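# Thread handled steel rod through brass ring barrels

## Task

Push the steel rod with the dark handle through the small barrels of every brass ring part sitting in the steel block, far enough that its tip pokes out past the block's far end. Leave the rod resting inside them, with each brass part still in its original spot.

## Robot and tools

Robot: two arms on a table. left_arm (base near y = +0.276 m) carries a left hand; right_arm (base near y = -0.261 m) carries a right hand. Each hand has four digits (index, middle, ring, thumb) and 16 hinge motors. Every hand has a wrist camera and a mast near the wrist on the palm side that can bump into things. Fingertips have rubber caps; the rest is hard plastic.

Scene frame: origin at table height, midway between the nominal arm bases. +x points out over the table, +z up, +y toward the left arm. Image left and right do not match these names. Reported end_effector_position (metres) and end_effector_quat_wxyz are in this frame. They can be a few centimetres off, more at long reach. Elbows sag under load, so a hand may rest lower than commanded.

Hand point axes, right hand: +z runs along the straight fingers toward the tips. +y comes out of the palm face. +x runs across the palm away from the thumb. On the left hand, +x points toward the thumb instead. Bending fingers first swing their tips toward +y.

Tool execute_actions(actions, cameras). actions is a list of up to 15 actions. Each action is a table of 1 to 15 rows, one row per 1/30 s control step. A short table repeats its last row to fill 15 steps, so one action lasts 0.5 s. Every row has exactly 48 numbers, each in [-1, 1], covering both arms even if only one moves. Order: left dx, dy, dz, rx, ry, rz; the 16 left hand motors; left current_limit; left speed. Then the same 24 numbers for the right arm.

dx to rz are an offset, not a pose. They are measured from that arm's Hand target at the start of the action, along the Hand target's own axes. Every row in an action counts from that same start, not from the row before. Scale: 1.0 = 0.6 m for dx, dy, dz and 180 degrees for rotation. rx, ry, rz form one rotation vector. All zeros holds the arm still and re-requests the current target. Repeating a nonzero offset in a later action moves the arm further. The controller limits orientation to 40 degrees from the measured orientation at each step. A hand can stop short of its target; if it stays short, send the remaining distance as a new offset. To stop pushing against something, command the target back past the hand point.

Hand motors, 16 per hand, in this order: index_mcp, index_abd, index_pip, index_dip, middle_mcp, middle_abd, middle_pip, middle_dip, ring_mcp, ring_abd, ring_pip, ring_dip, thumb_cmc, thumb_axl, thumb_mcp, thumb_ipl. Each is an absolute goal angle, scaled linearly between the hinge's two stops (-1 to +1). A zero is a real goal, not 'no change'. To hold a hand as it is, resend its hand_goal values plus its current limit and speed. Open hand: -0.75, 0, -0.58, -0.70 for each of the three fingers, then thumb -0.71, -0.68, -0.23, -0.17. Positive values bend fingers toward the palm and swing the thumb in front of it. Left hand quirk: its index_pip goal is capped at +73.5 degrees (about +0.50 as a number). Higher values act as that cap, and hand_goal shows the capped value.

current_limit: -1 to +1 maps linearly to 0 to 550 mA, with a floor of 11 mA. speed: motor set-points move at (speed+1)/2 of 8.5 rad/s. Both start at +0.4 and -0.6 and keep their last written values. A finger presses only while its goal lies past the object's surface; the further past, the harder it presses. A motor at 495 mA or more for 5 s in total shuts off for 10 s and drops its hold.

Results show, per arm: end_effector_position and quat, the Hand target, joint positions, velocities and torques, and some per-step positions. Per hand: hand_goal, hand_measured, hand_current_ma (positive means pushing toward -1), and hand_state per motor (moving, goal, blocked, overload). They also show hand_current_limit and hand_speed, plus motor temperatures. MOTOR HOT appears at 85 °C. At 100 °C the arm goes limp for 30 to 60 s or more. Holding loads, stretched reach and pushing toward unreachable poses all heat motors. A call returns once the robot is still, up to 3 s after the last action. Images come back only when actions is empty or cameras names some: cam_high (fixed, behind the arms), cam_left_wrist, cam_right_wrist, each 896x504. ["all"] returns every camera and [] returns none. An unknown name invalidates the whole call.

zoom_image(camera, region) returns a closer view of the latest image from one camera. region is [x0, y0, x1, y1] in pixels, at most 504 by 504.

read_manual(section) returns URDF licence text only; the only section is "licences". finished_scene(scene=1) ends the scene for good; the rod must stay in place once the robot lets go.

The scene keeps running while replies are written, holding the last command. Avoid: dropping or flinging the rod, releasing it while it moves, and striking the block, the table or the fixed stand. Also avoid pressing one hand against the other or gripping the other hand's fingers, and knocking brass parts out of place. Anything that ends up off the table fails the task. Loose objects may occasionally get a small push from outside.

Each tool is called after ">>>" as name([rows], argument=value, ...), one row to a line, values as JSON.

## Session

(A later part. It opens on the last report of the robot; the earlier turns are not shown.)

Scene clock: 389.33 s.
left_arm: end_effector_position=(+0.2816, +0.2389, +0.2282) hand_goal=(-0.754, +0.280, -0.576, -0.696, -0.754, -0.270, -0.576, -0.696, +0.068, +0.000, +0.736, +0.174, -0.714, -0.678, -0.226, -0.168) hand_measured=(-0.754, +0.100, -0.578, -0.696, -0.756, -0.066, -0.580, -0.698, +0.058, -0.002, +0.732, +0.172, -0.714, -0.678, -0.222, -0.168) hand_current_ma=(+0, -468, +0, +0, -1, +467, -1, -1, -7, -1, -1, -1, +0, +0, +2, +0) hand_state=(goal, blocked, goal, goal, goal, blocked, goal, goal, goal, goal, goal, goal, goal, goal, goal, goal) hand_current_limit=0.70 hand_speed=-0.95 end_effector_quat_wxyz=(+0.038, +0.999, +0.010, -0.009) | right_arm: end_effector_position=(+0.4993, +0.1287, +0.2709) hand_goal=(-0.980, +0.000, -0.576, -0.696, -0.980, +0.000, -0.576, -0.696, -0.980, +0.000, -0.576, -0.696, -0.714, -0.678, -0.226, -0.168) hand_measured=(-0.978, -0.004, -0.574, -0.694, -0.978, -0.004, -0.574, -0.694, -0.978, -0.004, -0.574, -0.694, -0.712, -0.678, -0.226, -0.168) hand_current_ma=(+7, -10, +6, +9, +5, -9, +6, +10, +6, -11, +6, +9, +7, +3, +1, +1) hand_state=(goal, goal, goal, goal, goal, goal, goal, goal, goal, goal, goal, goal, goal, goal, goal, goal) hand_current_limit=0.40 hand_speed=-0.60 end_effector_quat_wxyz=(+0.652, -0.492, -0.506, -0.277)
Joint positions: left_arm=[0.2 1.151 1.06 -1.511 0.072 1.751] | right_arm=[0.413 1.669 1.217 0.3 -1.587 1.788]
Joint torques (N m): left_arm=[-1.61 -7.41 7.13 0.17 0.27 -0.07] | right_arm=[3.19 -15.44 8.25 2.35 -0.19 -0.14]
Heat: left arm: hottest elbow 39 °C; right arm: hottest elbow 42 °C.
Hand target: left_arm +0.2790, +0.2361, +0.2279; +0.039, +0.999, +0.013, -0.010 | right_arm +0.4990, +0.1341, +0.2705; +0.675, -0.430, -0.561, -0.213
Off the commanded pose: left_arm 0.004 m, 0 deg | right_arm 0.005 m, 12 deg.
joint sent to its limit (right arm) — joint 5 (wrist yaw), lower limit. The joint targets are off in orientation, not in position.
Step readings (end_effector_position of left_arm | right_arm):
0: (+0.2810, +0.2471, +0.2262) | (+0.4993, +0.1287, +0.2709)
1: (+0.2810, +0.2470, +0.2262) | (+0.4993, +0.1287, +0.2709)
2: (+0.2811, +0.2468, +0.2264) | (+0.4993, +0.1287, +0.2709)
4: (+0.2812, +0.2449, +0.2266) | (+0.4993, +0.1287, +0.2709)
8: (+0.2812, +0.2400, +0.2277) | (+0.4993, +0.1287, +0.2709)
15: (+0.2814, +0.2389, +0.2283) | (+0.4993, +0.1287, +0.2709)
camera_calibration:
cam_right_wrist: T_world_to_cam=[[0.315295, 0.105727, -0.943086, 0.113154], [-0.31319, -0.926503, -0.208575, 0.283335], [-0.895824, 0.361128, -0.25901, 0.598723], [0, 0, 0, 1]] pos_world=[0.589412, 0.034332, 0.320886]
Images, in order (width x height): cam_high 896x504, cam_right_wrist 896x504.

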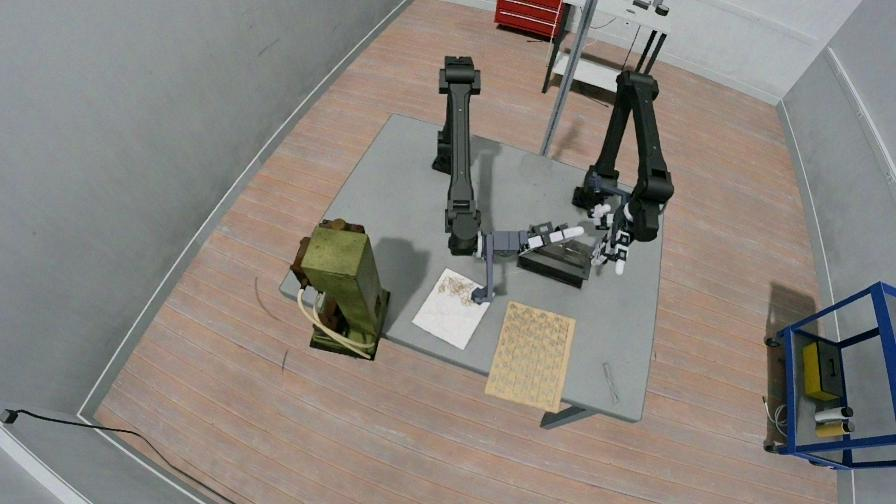

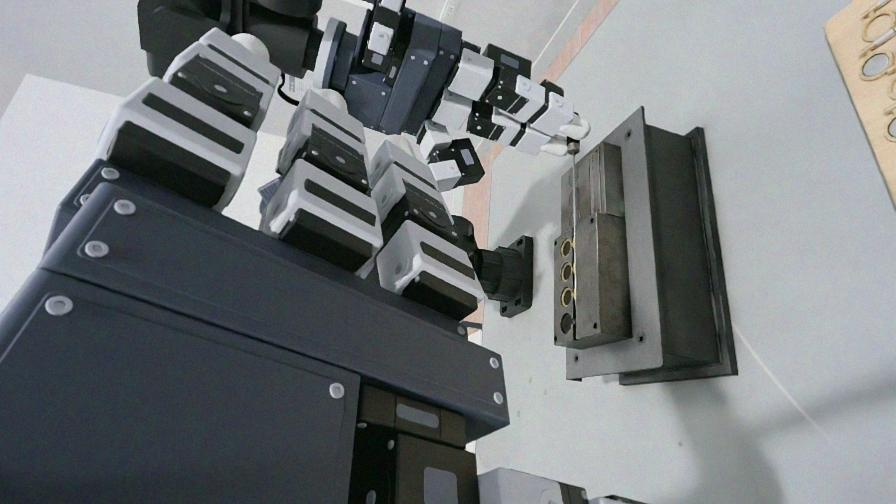

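>>> execute_actions([
  [[-0.001,0.0133,0.002,0,0,0,-0.754,0.28,-0.576,-0.696,-0.754,-0.27,-0.576,-0.696,0.068,0,0.737,0.174,-0.714,-0.678,-0.226,-0.168,0.7,-0.95,0,0,0,0,0,0,-0.98,0,-0.576,-0.696,-0.98,0,-0.576,-0.696,-0.98,0,-0.576,-0.696,-0.714,-0.678,-0.226,-0.168,0.4,-0.6]],
], cameras=["cam_high","cam_right_wrist"])

>>> zoom_image(camera="cam_right_wrist", region=[550, 226, 600, 351])

>>> zoom_image(camera="cam_right_wrist", region=[540, 110, 630, 200])

>>> zoom_image(camera="cam_high", region=[550, 235, 630, 279])

Scene clock: 390.93 s.
left_arm: end_effector_position=(+0.2804, +0.2313, +0.2267) hand_goal=(-0.754, +0.280, -0.576, -0.696, -0.754, -0.270, -0.576, -0.696, +0.068, +0.000, +0.736, +0.174, -0.714, -0.678, -0.226, -0.168) hand_measured=(-0.754, +0.100, -0.578, -0.696, -0.758, -0.066, -0.580, -0.698, +0.058, -0.002, +0.732, +0.172, -0.714, -0.678, -0.222, -0.168) hand_current_ma=(+0, -468, +0, +0, -1, +467, -1, -1, -7, -1, -1, -1, +0, +0, +2, +0) hand_state=(goal, blocked, goal, goal, goal, blocked, goal, goal, goal, goal, goal, goal, goal, goal, goal, goal) hand_current_limit=0.70 hand_speed=-0.95 end_effector_quat_wxyz=(+0.038, +0.999, +0.011, -0.011) | right_arm: end_effector_position=(+0.4993, +0.1287, +0.2709) hand_goal=(-0.980, +0.000, -0.576, -0.696, -0.980, +0.000, -0.576, -0.696, -0.980, +0.000, -0.576, -0.696, -0.714, -0.678, -0.226, -0.168) hand_measured=(-0.978, -0.004, -0.574, -0.694, -0.978, -0.004, -0.574, -0.694, -0.978, -0.004, -0.574, -0.694, -0.712, -0.678, -0.226, -0.168) hand_current_ma=(+7, -10, +6, +9, +5, -9, +6, +10, +6, -11, +6, +9, +7, +3, +1, +1) hand_state=(goal, goal, goal, goal, goal, goal, goal, goal, goal, goal, goal, goal, goal, goal, goal, goal) hand_current_limit=0.40 hand_speed=-0.60 end_effector_quat_wxyz=(+0.652, -0.492, -0.506, -0.277)
Joint positions: left_arm=[0.176 1.147 1.053 -1.511 0.072 1.725] | right_arm=[0.413 1.669 1.217 0.3 -1.587 1.788]
Joint torques (N m): left_arm=[-1.49 -7.77 7.19 0.2 0.33 -0.09] | right_arm=[3.14 -16.21 8.54 2.28 -0.23 -0.09]
Heat: left arm: hottest elbow 40 °C; right arm: hottest elbow 42 °C.
Hand target: left_arm +0.2785, +0.2280, +0.2272; +0.039, +0.999, +0.013, -0.010 | right_arm +0.4990, +0.1341, +0.2705; +0.675, -0.430, -0.561, -0.213
Off the commanded pose: left_arm 0.004 m, 0 deg | right_arm 0.005 m, 12 deg.
joint sent to its limit (right arm) — joint 5 (wrist yaw), lower limit. The joint targets are off in orientation, not in position.
Step readings (end_effector_position of left_arm | right_arm):
0: (+0.2816, +0.2389, +0.2282) | (+0.4993, +0.1287, +0.2709)
1: (+0.2816, +0.2388, +0.2281) | (+0.4993, +0.1287, +0.2709)
2: (+0.2815, +0.2384, +0.2278) | (+0.4993, +0.1287, +0.2709)
4: (+0.2808, +0.2365, +0.2270) | (+0.4993, +0.1287, +0.2709)
8: (+0.2799, +0.2323, +0.2264) | (+0.4993, +0.1287, +0.2709)
15: (+0.2803, +0.2313, +0.2267) | (+0.4993, +0.1287, +0.2709)
camera_calibration:
cam_right_wrist: T_world_to_cam=[[0.315295, 0.105727, -0.943086, 0.113154], [-0.31319, -0.926503, -0.208575, 0.283335], [-0.895824, 0.361128, -0.25901, 0.598723], [0, 0, 0, 1]] pos_world=[0.589412, 0.034332, 0.320886]
Images, in order (width x height): cam_high 896x504, cam_right_wrist 896x504.

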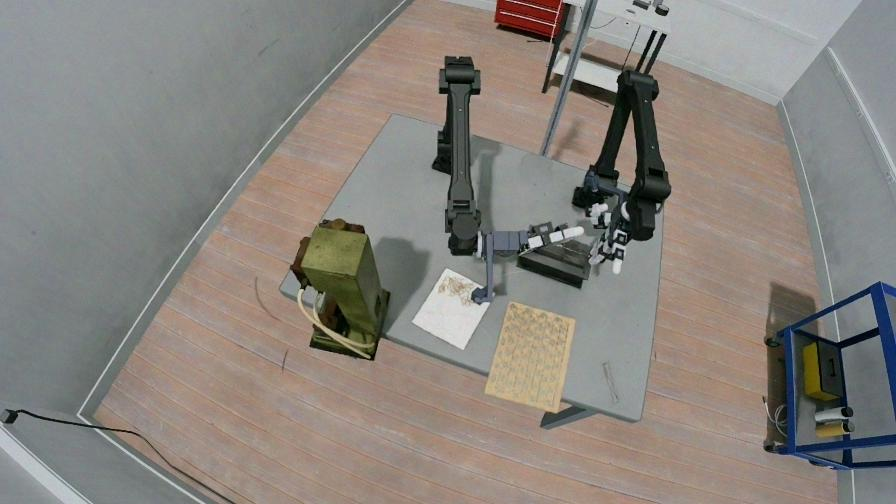

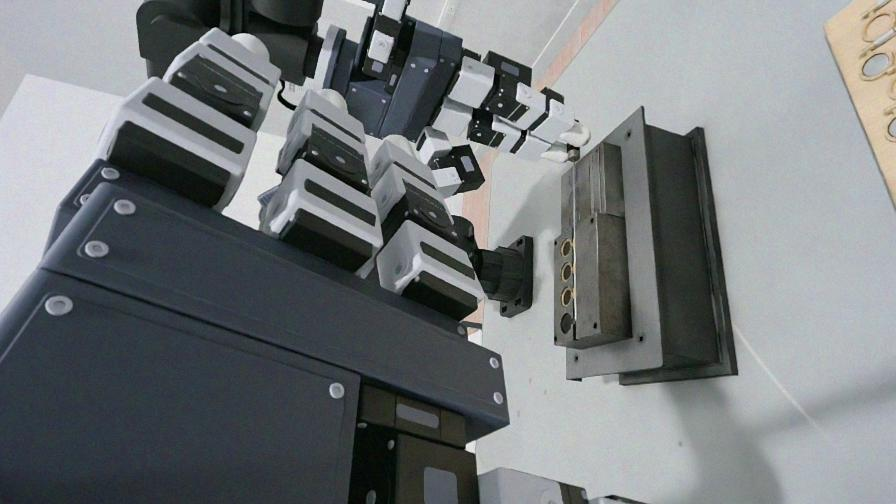

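Scaled by 4.032 from the camera's 896x504 image, which has a finer 1280x720 frame.

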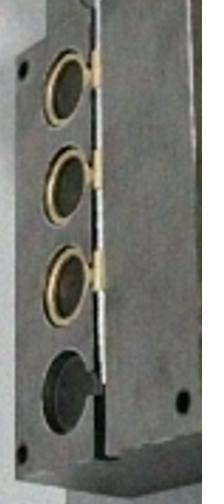

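Scaled by 5.600 from the camera's 896x504 image, which has a finer 1280x720 frame.

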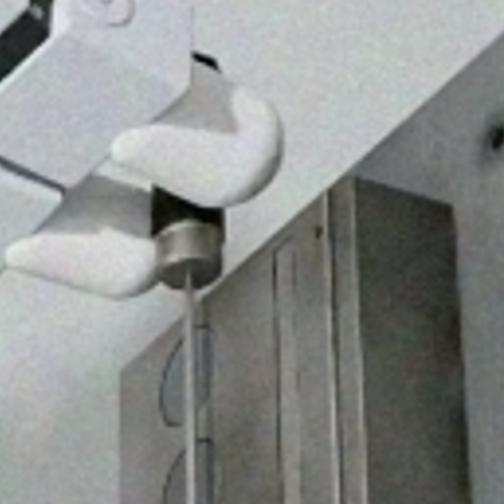

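Scaled by 6.300 from the camera's 896x504 image, which has a finer 1280x720 frame.

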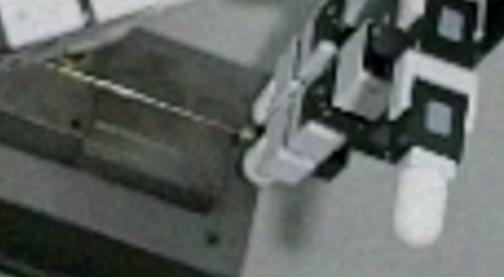

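>>> execute_actions([
  [[0,0.0092,0,0,0,0,-0.754,0.28,-0.576,-0.696,-0.754,-0.27,-0.576,-0.696,0.068,0,0.737,0.174,-0.714,-0.678,-0.226,-0.168,0.7,-0.95,0,0,0,0,0,0,-0.98,0,-0.576,-0.696,-0.98,0,-0.576,-0.696,-0.98,0,-0.576,-0.696,-0.714,-0.678,-0.226,-0.168,0.4,-0.6]],
], cameras=["cam_high","cam_right_wrist"])

>>> zoom_image(camera="cam_right_wrist", region=[550, 226, 600, 351])

>>> zoom_image(camera="cam_right_wrist", region=[540, 110, 630, 200])

>>> zoom_image(camera="cam_high", region=[550, 235, 630, 279])

Scene clock: 392.13 s.
left_arm: end_effector_position=(+0.2812, +0.2281, +0.2267) hand_goal=(-0.754, +0.280, -0.576, -0.696, -0.754, -0.270, -0.576, -0.696, +0.068, +0.000, +0.736, +0.174, -0.714, -0.678, -0.226, -0.168) hand_measured=(-0.764, +0.100, -0.580, -0.698, -0.766, -0.066, -0.584, -0.700, +0.058, -0.002, +0.732, +0.172, -0.714, -0.678, -0.222, -0.168) hand_current_ma=(-6, -467, -2, +0, -9, +467, -4, -1, -7, -1, -1, -1, +0, +0, +2, +0) hand_state=(goal, blocked, goal, goal, goal, blocked, goal, goal, goal, goal, goal, goal, goal, goal, goal, goal) hand_current_limit=0.70 hand_speed=-0.95 end_effector_quat_wxyz=(+0.036, +0.999, +0.014, -0.011) | right_arm: end_effector_position=(+0.4993, +0.1287, +0.2709) hand_goal=(-0.980, +0.000, -0.576, -0.696, -0.980, +0.000, -0.576, -0.696, -0.980, +0.000, -0.576, -0.696, -0.714, -0.678, -0.226, -0.168) hand_measured=(-0.978, -0.004, -0.574, -0.694, -0.978, -0.004, -0.574, -0.694, -0.978, -0.004, -0.574, -0.694, -0.712, -0.678, -0.226, -0.168) hand_current_ma=(+7, -10, +6, +9, +5, -9, +6, +10, +6, -11, +6, +9, +7, +3, +1, +1) hand_state=(goal, goal, goal, goal, goal, goal, goal, goal, goal, goal, goal, goal, goal, goal, goal, goal) hand_current_limit=0.40 hand_speed=-0.60 end_effector_quat_wxyz=(+0.652, -0.492, -0.506, -0.277)
Joint positions: left_arm=[0.163 1.145 1.053 -1.511 0.068 1.704] | right_arm=[0.413 1.669 1.217 0.3 -1.587 1.788]
Joint torques (N m): left_arm=[-2.02 -7.53 7.16 0.1 0.5 -0.05] | right_arm=[2.55 -15.56 8.51 2.09 -0.24 -0.12]
Heat: left arm: hottest elbow 40 °C; right arm: hottest elbow 42 °C.
Hand target: left_arm +0.2787, +0.2225, +0.2277; +0.039, +0.999, +0.013, -0.010 | right_arm +0.4990, +0.1341, +0.2705; +0.675, -0.430, -0.561, -0.213
Off the commanded pose: left_arm 0.006 m, 0 deg | right_arm 0.005 m, 12 deg.
joint sent to its limit (right arm) — joint 5 (wrist yaw), lower limit. The joint targets are off in orientation, not in position.
Step readings (end_effector_position of left_arm | right_arm):
0: (+0.2805, +0.2313, +0.2267) | (+0.4993, +0.1287, +0.2709)
1: (+0.2805, +0.2312, +0.2267) | (+0.4993, +0.1287, +0.2709)
2: (+0.2806, +0.2310, +0.2267) | (+0.4993, +0.1287, +0.2709)
4: (+0.2807, +0.2300, +0.2267) | (+0.4993, +0.1287, +0.2709)
8: (+0.2807, +0.2282, +0.2268) | (+0.4993, +0.1287, +0.2709)
15: (+0.2811, +0.2281, +0.2267) | (+0.4993, +0.1287, +0.2709)
camera_calibration:
cam_right_wrist: T_world_to_cam=[[0.315295, 0.105727, -0.943086, 0.113154], [-0.31319, -0.926503, -0.208575, 0.283335], [-0.895824, 0.361128, -0.25901, 0.598723], [0, 0, 0, 1]] pos_world=[0.589412, 0.034332, 0.320886]
Images, in order (width x height): cam_high 896x504, cam_right_wrist 896x504.

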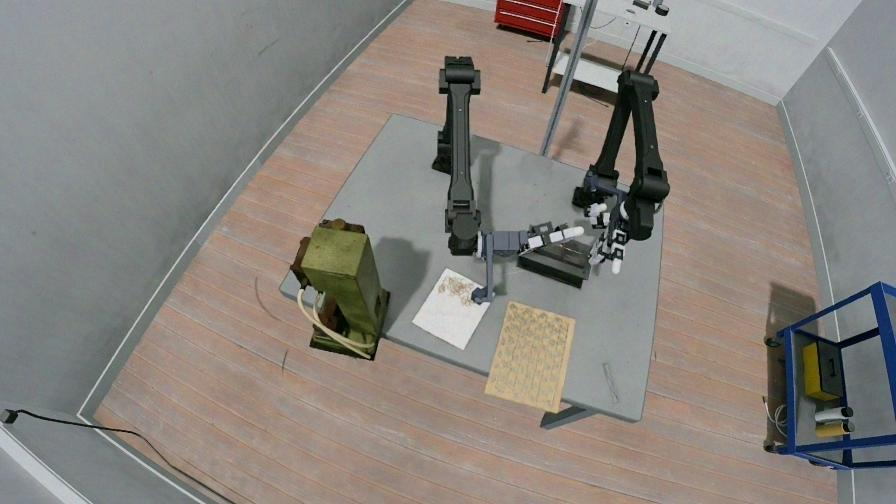

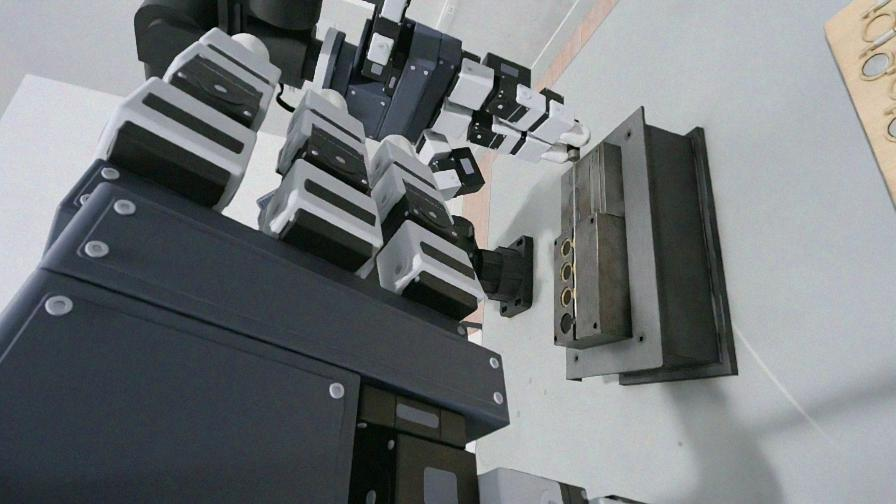

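Scaled by 4.032 from the camera's 896x504 image, which has a finer 1280x720 frame.

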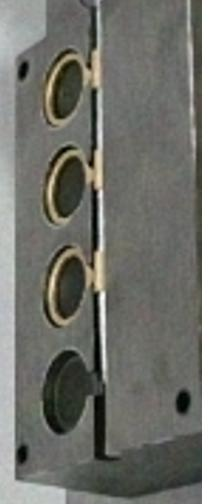

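Scaled by 5.600 from the camera's 896x504 image, which has a finer 1280x720 frame.

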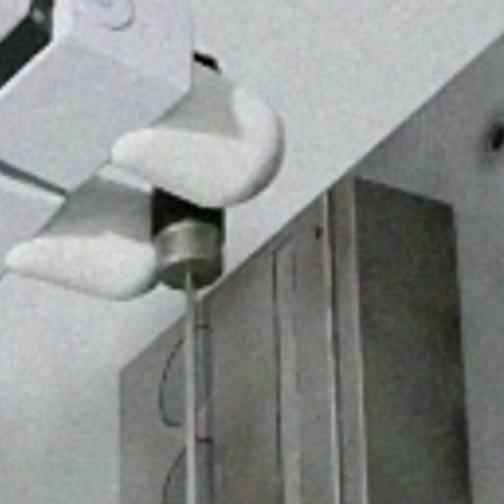

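Scaled by 6.300 from the camera's 896x504 image, which has a finer 1280x720 frame.

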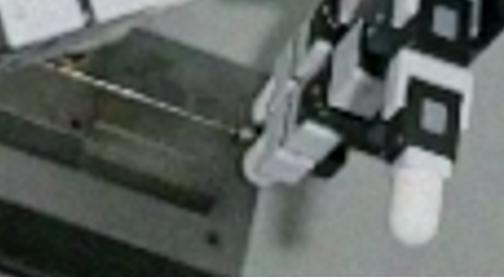

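>>> zoom_image(camera="cam_right_wrist", region=[560, 290, 590, 345])

>>> zoom_image(camera="cam_high", region=[580, 245, 610, 267])

>>> zoom_image(camera="cam_right_wrist", region=[555, 130, 605, 170])

Scaled by 9.164 from the camera's 896x504 image, which has a finer 1280x720 frame.

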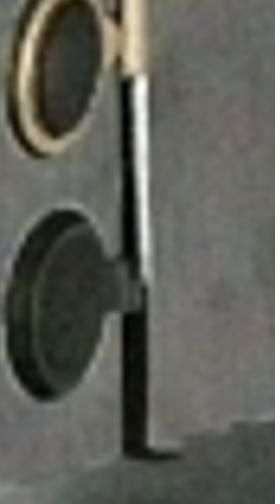

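Scaled by 16.800 from the camera's 896x504 image, which has a finer 1280x720 frame.

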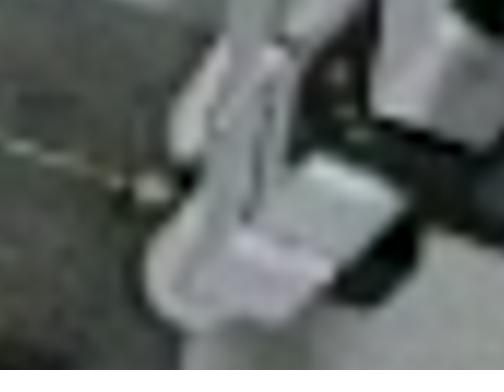

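Scaled by 10.080 from the camera's 896x504 image, which has a finer 1280x720 frame.

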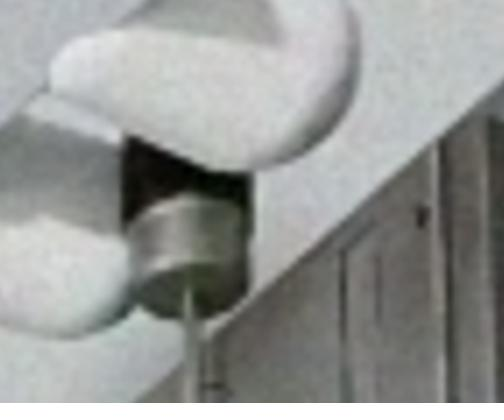

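>>> execute_actions([
  [[0,0,0,0.0083,0,0,-0.754,0.28,-0.576,-0.696,-0.754,-0.27,-0.576,-0.696,0.068,0,0.737,0.174,-0.714,-0.678,-0.226,-0.168,0.7,-0.95,0,0,0,0,0,0,-0.98,0,-0.576,-0.696,-0.98,0,-0.576,-0.696,-0.98,0,-0.576,-0.696,-0.714,-0.678,-0.226,-0.168,0.4,-0.6]],
], cameras=["cam_high","cam_right_wrist"])

>>> zoom_image(camera="cam_right_wrist", region=[560, 290, 590, 345])

>>> zoom_image(camera="cam_right_wrist", region=[540, 110, 630, 200])

>>> zoom_image(camera="cam_right_wrist", region=[550, 220, 600, 310])

Scene clock: 397.40 s.
left_arm: end_effector_position=(+0.2807, +0.2260, +0.2256) hand_goal=(-0.754, +0.280, -0.576, -0.696, -0.754, -0.270, -0.576, -0.696, +0.068, +0.000, +0.736, +0.174, -0.714, -0.678, -0.226, -0.168) hand_measured=(-0.762, +0.100, -0.580, -0.698, -0.764, -0.066, -0.584, -0.700, +0.058, -0.002, +0.732, +0.172, -0.714, -0.678, -0.222, -0.168) hand_current_ma=(-4, -467, -2, +0, -7, +467, -4, -1, -7, -1, -1, -1, +0, +0, +2, +0) hand_state=(goal, blocked, goal, goal, goal, blocked, goal, goal, goal, goal, goal, goal, goal, goal, goal, goal) hand_current_limit=0.70 hand_speed=-0.95 end_effector_quat_wxyz=(+0.026, +1.000, +0.012, -0.012) | right_arm: end_effector_position=(+0.4993, +0.1287, +0.2709) hand_goal=(-0.980, +0.000, -0.576, -0.696, -0.980, +0.000, -0.576, -0.696, -0.980, +0.000, -0.576, -0.696, -0.714, -0.678, -0.226, -0.168) hand_measured=(-0.978, -0.004, -0.574, -0.694, -0.978, -0.004, -0.574, -0.694, -0.978, -0.004, -0.574, -0.694, -0.712, -0.678, -0.226, -0.168) hand_current_ma=(+7, -10, +6, +9, +5, -9, +6, +10, +6, -11, +6, +9, +7, +3, +1, +1) hand_state=(goal, goal, goal, goal, goal, goal, goal, goal, goal, goal, goal, goal, goal, goal, goal, goal) hand_current_limit=0.40 hand_speed=-0.60 end_effector_quat_wxyz=(+0.652, -0.492, -0.506, -0.277)
Joint positions: left_arm=[0.145 1.142 1.053 -1.511 0.048 1.691] | right_arm=[0.413 1.669 1.217 0.3 -1.587 1.788]
Joint torques (N m): left_arm=[-1.79 -7.41 7.42 0.12 0.23 -0.04] | right_arm=[2.2 -16.09 8.5 2.29 -0.2 -0.1]
Heat: left arm: hottest elbow 40 °C; right arm: hottest elbow 42 °C.
Hand target: left_arm +0.2787, +0.2224, +0.2276; +0.026, +1.000, +0.012, -0.010 | right_arm +0.4990, +0.1341, +0.2705; +0.675, -0.430, -0.561, -0.213
Off the commanded pose: left_arm 0.005 m, 0 deg | right_arm 0.005 m, 12 deg.
joint sent to its limit (right arm) — joint 5 (wrist yaw), lower limit. The joint targets are off in orientation, not in position.
Step readings (end_effector_position of left_arm | right_arm):
0: (+0.2813, +0.2281, +0.2267) | (+0.4993, +0.1287, +0.2709)
1: (+0.2813, +0.2282, +0.2267) | (+0.4993, +0.1287, +0.2709)
2: (+0.2812, +0.2282, +0.2265) | (+0.4993, +0.1287, +0.2709)
4: (+0.2809, +0.2275, +0.2260) | (+0.4993, +0.1287, +0.2709)
8: (+0.2804, +0.2261, +0.2256) | (+0.4993, +0.1287, +0.2709)
15: (+0.2806, +0.2261, +0.2257) | (+0.4993, +0.1287, +0.2709)
camera_calibration:
cam_right_wrist: T_world_to_cam=[[0.315295, 0.105727, -0.943086, 0.113154], [-0.31319, -0.926503, -0.208575, 0.283335], [-0.895824, 0.361128, -0.25901, 0.598723], [0, 0, 0, 1]] pos_world=[0.589412, 0.034332, 0.320886]
Images, in order (width x height): cam_high 896x504, cam_right_wrist 896x504.

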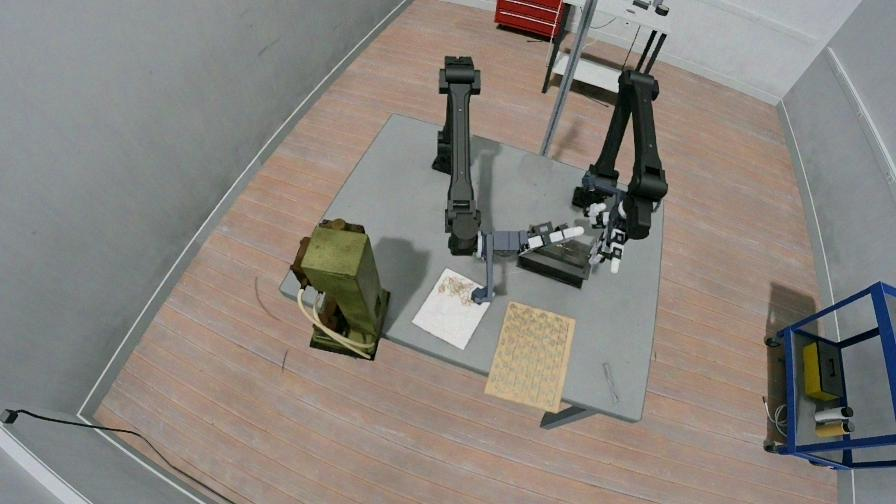

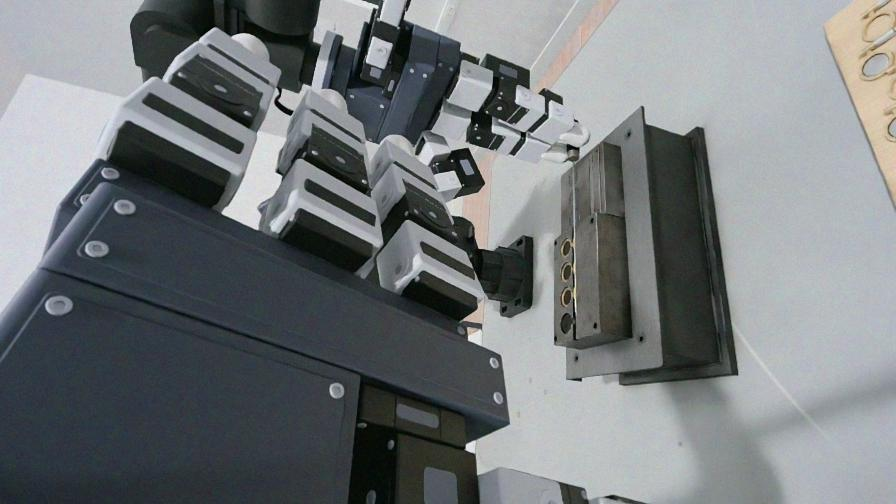

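Scaled by 9.164 from the camera's 896x504 image, which has a finer 1280x720 frame.

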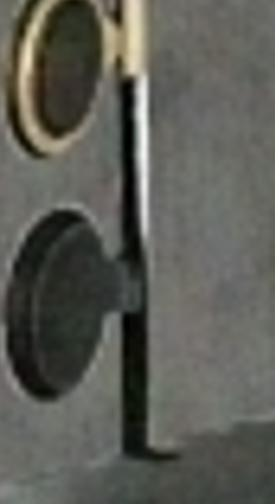

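Scaled by 5.600 from the camera's 896x504 image, which has a finer 1280x720 frame.

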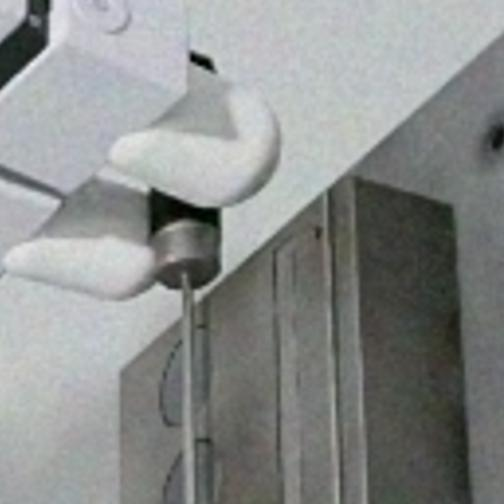

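Scaled by 5.600 from the camera's 896x504 image, which has a finer 1280x720 frame.

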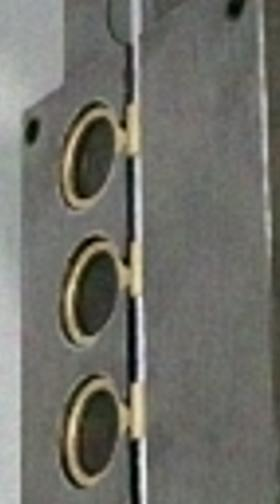

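>>> execute_actions(actions=[], cameras=["cam_left_wrist"])

>>> zoom_image(camera="cam_left_wrist", region=[400, 0, 560, 120])

Scene clock: 397.87 s.
left_arm: end_effector_position=(+0.2807, +0.2260, +0.2256) hand_goal=(-0.754, +0.280, -0.576, -0.696, -0.754, -0.270, -0.576, -0.696, +0.068, +0.000, +0.736, +0.174, -0.714, -0.678, -0.226, -0.168) hand_measured=(-0.762, +0.100, -0.580, -0.698, -0.764, -0.066, -0.584, -0.700, +0.058, -0.002, +0.732, +0.172, -0.714, -0.678, -0.222, -0.168) hand_current_ma=(-4, -467, -2, +0, -7, +467, -4, -1, -7, -1, -1, -1, +0, +0, +2, +0) hand_state=(goal, blocked, goal, goal, goal, blocked, goal, goal, goal, goal, goal, goal, goal, goal, goal, goal) hand_current_limit=0.70 hand_speed=-0.95 end_effector_quat_wxyz=(+0.026, +1.000, +0.012, -0.012) | right_arm: end_effector_position=(+0.4993, +0.1287, +0.2709) hand_goal=(-0.980, +0.000, -0.576, -0.696, -0.980, +0.000, -0.576, -0.696, -0.980, +0.000, -0.576, -0.696, -0.714, -0.678, -0.226, -0.168) hand_measured=(-0.978, -0.004, -0.574, -0.694, -0.978, -0.004, -0.574, -0.694, -0.978, -0.004, -0.574, -0.694, -0.712, -0.678, -0.226, -0.168) hand_current_ma=(+7, -10, +6, +9, +5, -9, +6, +10, +6, -11, +6, +9, +7, +3, +1, +1) hand_state=(goal, goal, goal, goal, goal, goal, goal, goal, goal, goal, goal, goal, goal, goal, goal, goal) hand_current_limit=0.40 hand_speed=-0.60 end_effector_quat_wxyz=(+0.652, -0.492, -0.506, -0.277)
Joint positions: left_arm=[0.145 1.142 1.053 -1.511 0.048 1.69] | right_arm=[0.413 1.669 1.217 0.3 -1.587 1.788]
Joint velocities: within noise
Joint torques (N m): left_arm=[-1.73 -7.47 7.53 0.01 0.23 -0.01] | right_arm=[3.25 -15.27 8.35 2.44 -0.27 -0.15]
Motor temperatures (°C): left_arm=[29 33 40 24 29 25] | right_arm=[31 30 42 26 23 27]
Heat: left arm: hottest elbow 40 °C; right arm: hottest elbow 42 °C.
Hand target: left_arm +0.2787, +0.2224, +0.2276; +0.026, +1.000, +0.012, -0.010 | right_arm +0.4990, +0.1341, +0.2705; +0.675, -0.430, -0.561, -0.213
Off the commanded pose: left_arm 0.005 m, 0 deg | right_arm 0.005 m, 12 deg.
camera_calibration:
cam_left_wrist: T_world_to_cam=[[-0.804042, 0.590708, -0.067681, 0.0815488], [0.390281, 0.610222, 0.689428, -0.454655], [0.448551, 0.527914, -0.721186, 0.0424579], [0, 0, 0, 1]] pos_world=[0.223967, 0.206855, 0.349591]
Images, in order (width x height): cam_left_wrist 896x504.

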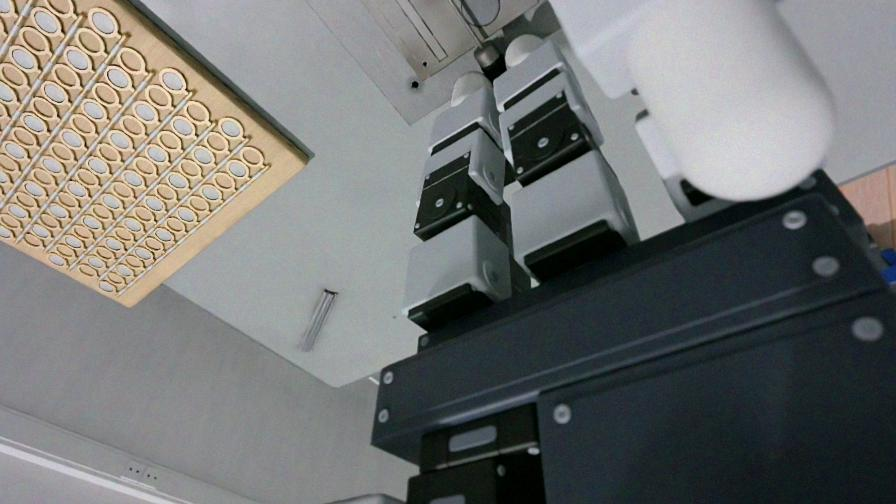

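Scaled by 3.150 from the camera's 896x504 image, which has a finer 1280x720 frame.

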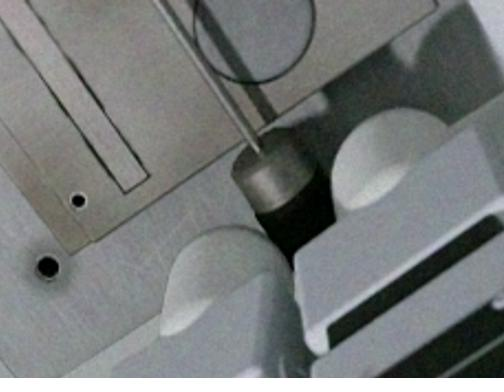

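>>> execute_actions([
  [[0.014,-0.02,-0.019,0,0,0,-0.754,0.28,-0.576,-0.696,-0.754,-0.27,-0.576,-0.696,0.068,0,0.737,0.174,-0.714,-0.678,-0.226,-0.168,0.7,-0.95,0,0,0,0,0,0,-0.98,0,-0.576,-0.696,-0.98,0,-0.576,-0.696,-0.98,0,-0.576,-0.696,-0.714,-0.678,-0.226,-0.168,0.4,-0.6]],
], cameras=["cam_left_wrist","cam_right_wrist"])

>>> zoom_image(camera="cam_right_wrist", region=[550, 220, 600, 345])

>>> zoom_image(camera="cam_right_wrist", region=[540, 110, 630, 200])

>>> zoom_image(camera="cam_left_wrist", region=[400, 0, 560, 120])

Scene clock: 402.83 s.
left_arm: end_effector_position=(+0.2786, +0.2303, +0.2263) hand_goal=(-0.754, +0.280, -0.576, -0.696, -0.754, -0.270, -0.576, -0.696, +0.068, +0.000, +0.736, +0.174, -0.714, -0.678, -0.226, -0.168) hand_measured=(-0.748, +0.100, -0.574, -0.696, -0.752, -0.068, -0.576, -0.698, +0.058, -0.002, +0.732, +0.172, -0.714, -0.678, -0.222, -0.168) hand_current_ma=(+2, -467, +0, +0, +0, +467, +0, +0, -7, -1, -1, -1, +0, +0, +2, +0) hand_state=(goal, blocked, goal, goal, goal, blocked, goal, goal, goal, goal, goal, goal, goal, goal, goal, goal) hand_current_limit=0.70 hand_speed=-0.95 end_effector_quat_wxyz=(+0.028, +0.999, +0.014, -0.016) | right_arm: end_effector_position=(+0.4993, +0.1287, +0.2709) hand_goal=(-0.980, +0.000, -0.576, -0.696, -0.980, +0.000, -0.576, -0.696, -0.980, +0.000, -0.576, -0.696, -0.714, -0.678, -0.226, -0.168) hand_measured=(-0.978, -0.004, -0.574, -0.694, -0.978, -0.004, -0.574, -0.694, -0.978, -0.004, -0.574, -0.694, -0.712, -0.678, -0.226, -0.168) hand_current_ma=(+7, -10, +6, +9, +5, -9, +6, +10, +6, -11, +6, +9, +7, +3, +1, +1) hand_state=(goal, goal, goal, goal, goal, goal, goal, goal, goal, goal, goal, goal, goal, goal, goal, goal) hand_current_limit=0.40 hand_speed=-0.60 end_effector_quat_wxyz=(+0.652, -0.492, -0.506, -0.277)
Joint positions: left_arm=[0.161 1.144 1.055 -1.523 0.05 1.703] | right_arm=[0.413 1.669 1.217 0.3 -1.587 1.788]
Joint torques (N m): left_arm=[-0.44 -5.42 10.78 -0.28 0.13 0.19] | right_arm=[2.49 -15.79 8.44 2.37 -0.25 -0.1]
Heat: left arm: hottest elbow 41 °C; right arm: hottest elbow 42 °C.
Hand target: left_arm +0.2870, +0.2352, +0.2383; +0.026, +1.000, +0.013, -0.010 | right_arm +0.4990, +0.1341, +0.2705; +0.675, -0.430, -0.561, -0.213
Off the commanded pose: left_arm 0.015 m, 1 deg | right_arm 0.005 m, 12 deg.
joint sent to its limit (right arm) — joint 5 (wrist yaw), lower limit. The joint targets are off in orientation, not in position.
Step readings (end_effector_position of left_arm | right_arm):
0: (+0.2807, +0.2260, +0.2256) | (+0.4993, +0.1287, +0.2709)
1: (+0.2807, +0.2260, +0.2256) | (+0.4993, +0.1287, +0.2709)
2: (+0.2805, +0.2262, +0.2256) | (+0.4993, +0.1287, +0.2709)
4: (+0.2797, +0.2268, +0.2256) | (+0.4993, +0.1287, +0.2709)
8: (+0.2786, +0.2293, +0.2257) | (+0.4993, +0.1287, +0.2709)
15: (+0.2787, +0.2303, +0.2262) | (+0.4993, +0.1287, +0.2709)
camera_calibration:
cam_left_wrist: T_world_to_cam=[[-0.806781, 0.587598, -0.0619077, 0.0775954], [0.394733, 0.613988, 0.683524, -0.457721], [0.439648, 0.527017, -0.727298, 0.0456843], [0, 0, 0, 1]] pos_world=[0.223195, 0.211364, 0.350893]
cam_right_wrist: T_world_to_cam=[[0.315295, 0.105727, -0.943086, 0.113154], [-0.31319, -0.926503, -0.208575, 0.283335], [-0.895824, 0.361128, -0.25901, 0.598723], [0, 0, 0, 1]] pos_world=[0.589412, 0.034332, 0.320886]
Images, in order (width x height): cam_left_wrist 896x504, cam_right_wrist 896x504.

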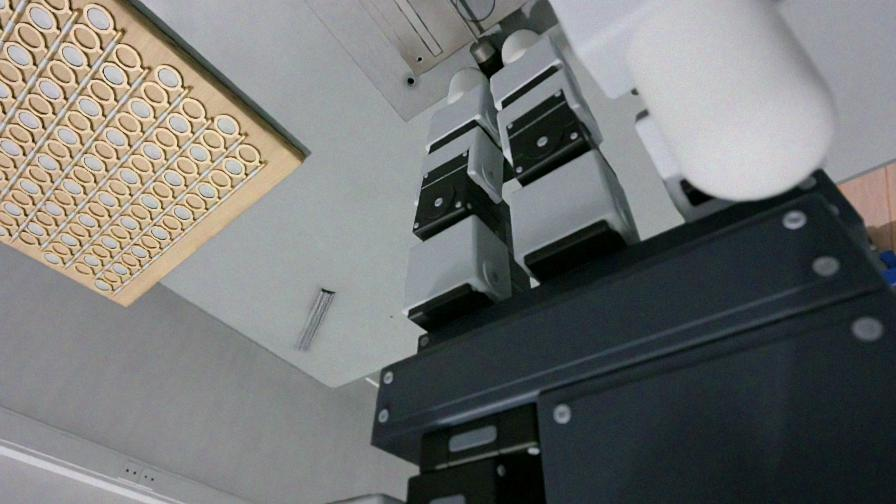

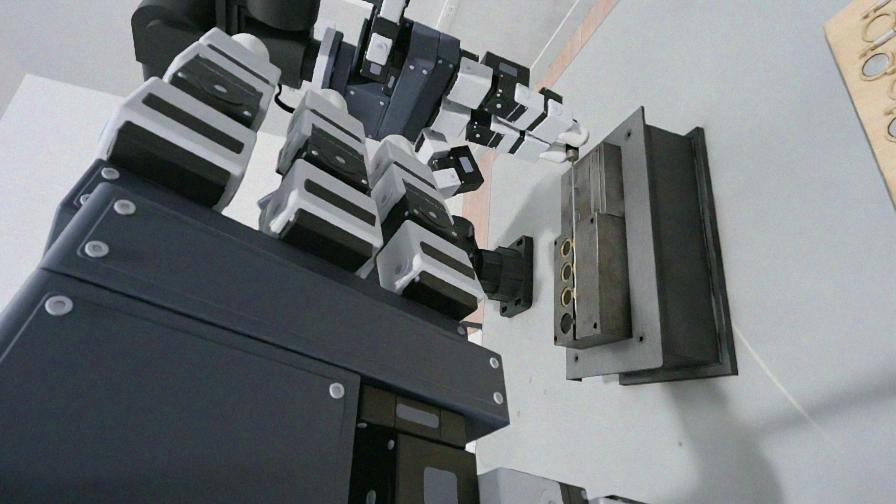

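Scaled by 4.032 from the camera's 896x504 image, which has a finer 1280x720 frame.

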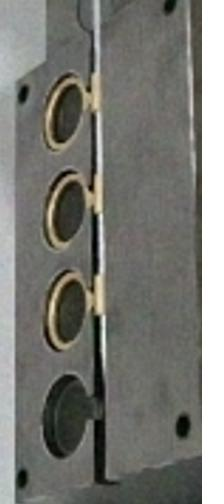

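Scaled by 5.600 from the camera's 896x504 image, which has a finer 1280x720 frame.

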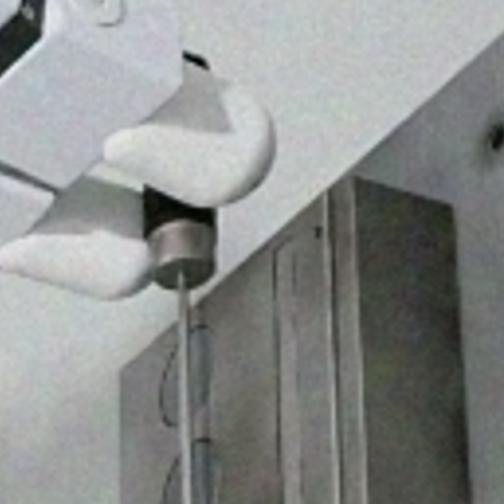

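Scaled by 3.150 from the camera's 896x504 image, which has a finer 1280x720 frame.

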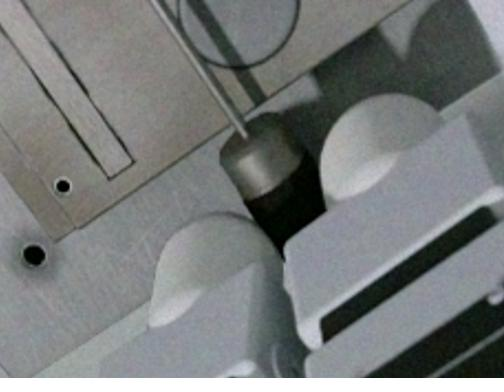

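>>> execute_actions([
  [[0.006,-0.005,-0.005,0,0,0,-0.754,0.28,-0.576,-0.696,-0.754,-0.27,-0.576,-0.696,0.068,0,0.737,0.174,-0.714,-0.678,-0.226,-0.168,0.7,-0.95,0,0,0,0,0,0,-0.98,0,-0.576,-0.696,-0.98,0,-0.576,-0.696,-0.98,0,-0.576,-0.696,-0.714,-0.678,-0.226,-0.168,0.4,-0.6]],
], cameras=["cam_left_wrist","cam_right_wrist"])

>>> zoom_image(camera="cam_right_wrist", region=[540, 110, 630, 200])

>>> zoom_image(camera="cam_left_wrist", region=[400, 0, 560, 120])

Scene clock: 404.43 s.
left_arm: end_effector_position=(+0.2803, +0.2327, +0.2281) hand_goal=(-0.754, +0.280, -0.576, -0.696, -0.754, -0.270, -0.576, -0.696, +0.068, +0.000, +0.736, +0.174, -0.714, -0.678, -0.226, -0.168) hand_measured=(-0.746, +0.100, -0.574, -0.696, -0.750, -0.068, -0.574, -0.698, +0.058, -0.002, +0.732, +0.172, -0.714, -0.678, -0.222, -0.168) hand_current_ma=(+4, -468, +1, +0, +1, +467, +0, +0, -7, -1, -1, -1, +0, +0, +2, +0) hand_state=(goal, blocked, goal, goal, goal, blocked, goal, goal, goal, goal, goal, goal, goal, goal, goal, goal) hand_current_limit=0.70 hand_speed=-0.95 end_effector_quat_wxyz=(+0.029, +0.999, +0.013, -0.020) | right_arm: end_effector_position=(+0.4993, +0.1287, +0.2709) hand_goal=(-0.980, +0.000, -0.576, -0.696, -0.980, +0.000, -0.576, -0.696, -0.980, +0.000, -0.576, -0.696, -0.714, -0.678, -0.226, -0.168) hand_measured=(-0.978, -0.004, -0.574, -0.694, -0.978, -0.004, -0.574, -0.694, -0.978, -0.004, -0.574, -0.694, -0.712, -0.678, -0.226, -0.168) hand_current_ma=(+7, -10, +6, +9, +5, -9, +6, +10, +6, -11, +6, +9, +7, +3, +1, +1) hand_state=(goal, goal, goal, goal, goal, goal, goal, goal, goal, goal, goal, goal, goal, goal, goal, goal) hand_current_limit=0.40 hand_speed=-0.60 end_effector_quat_wxyz=(+0.652, -0.492, -0.506, -0.277)
Joint positions: left_arm=[0.169 1.155 1.068 -1.533 0.051 1.712] | right_arm=[0.413 1.669 1.217 0.3 -1.587 1.788]
Joint torques (N m): left_arm=[-0.03 -5.83 10.95 -0.18 0.1 0.2] | right_arm=[2.78 -15.5 8.54 2.21 -0.24 -0.16]
Heat: left arm: hottest elbow 41 °C; right arm: hottest elbow 42 °C.
Hand target: left_arm +0.2905, +0.2385, +0.2410; +0.026, +1.000, +0.013, -0.010 | right_arm +0.4990, +0.1341, +0.2705; +0.675, -0.430, -0.561, -0.213
Off the commanded pose: left_arm 0.018 m, 1 deg | right_arm 0.005 m, 12 deg.
joint sent to its limit (right arm) — joint 5 (wrist yaw), lower limit. The joint targets are off in orientation, not in position.
Step readings (end_effector_position of left_arm | right_arm):
0: (+0.2786, +0.2303, +0.2263) | (+0.4993, +0.1287, +0.2709)
1: (+0.2786, +0.2303, +0.2263) | (+0.4993, +0.1287, +0.2709)
2: (+0.2786, +0.2304, +0.2265) | (+0.4993, +0.1287, +0.2709)
4: (+0.2791, +0.2310, +0.2272) | (+0.4993, +0.1287, +0.2709)
8: (+0.2805, +0.2326, +0.2281) | (+0.4993, +0.1287, +0.2709)
15: (+0.2804, +0.2328, +0.2281) | (+0.4993, +0.1287, +0.2709)
camera_calibration:
cam_left_wrist: T_world_to_cam=[[-0.806059, 0.589036, -0.0574965, 0.0760941], [0.400886, 0.614878, 0.679129, -0.462041], [0.435384, 0.524368, -0.731764, 0.0478762], [0, 0, 0, 1]] pos_world=[0.225717, 0.214172, 0.353195]
cam_right_wrist: T_world_to_cam=[[0.315295, 0.105727, -0.943086, 0.113154], [-0.31319, -0.926503, -0.208575, 0.283335], [-0.895824, 0.361128, -0.25901, 0.598723], [0, 0, 0, 1]] pos_world=[0.589412, 0.034332, 0.320886]
Images, in order (width x height): cam_left_wrist 896x504, cam_right_wrist 896x504.

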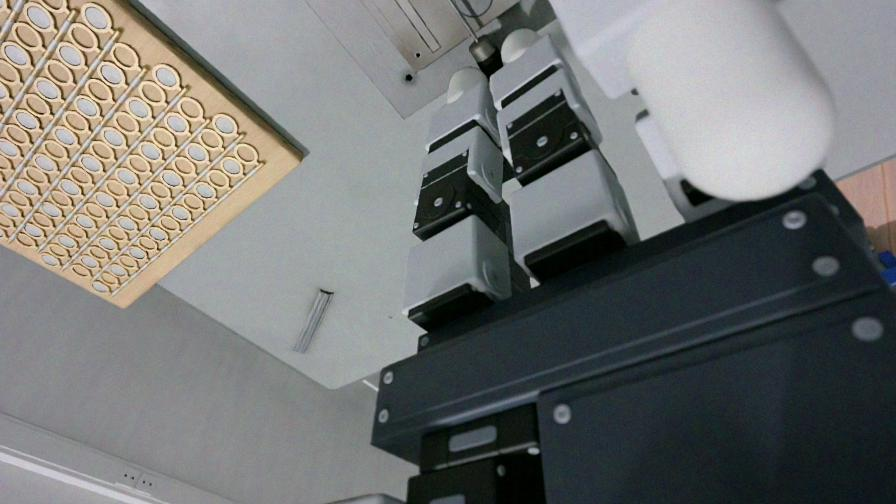

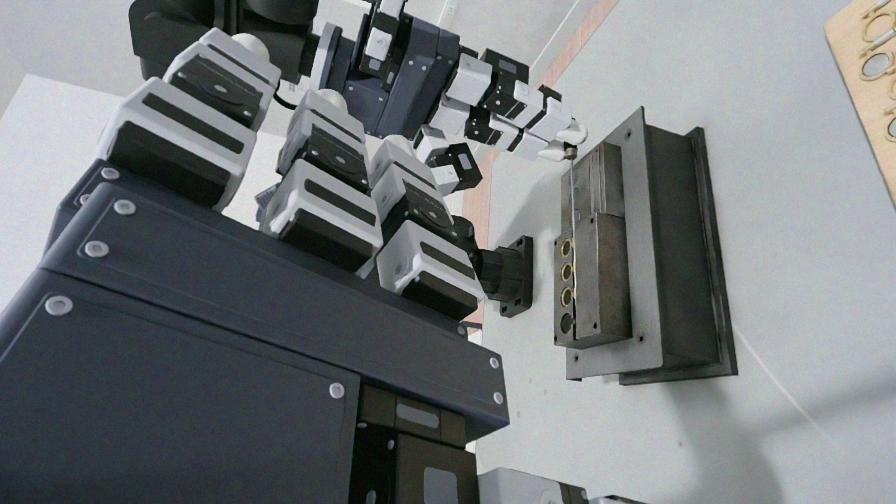

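Scaled by 5.600 from the camera's 896x504 image, which has a finer 1280x720 frame.

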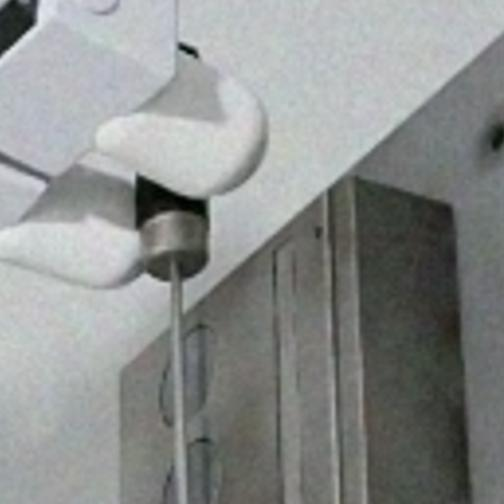

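Scaled by 3.150 from the camera's 896x504 image, which has a finer 1280x720 frame.

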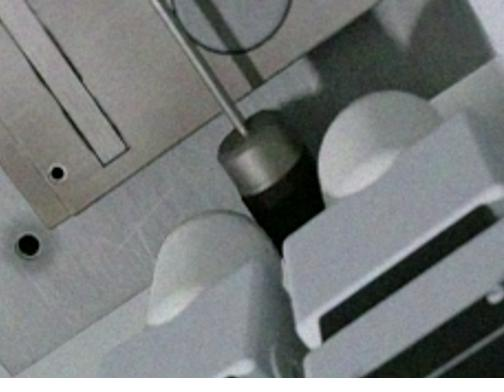

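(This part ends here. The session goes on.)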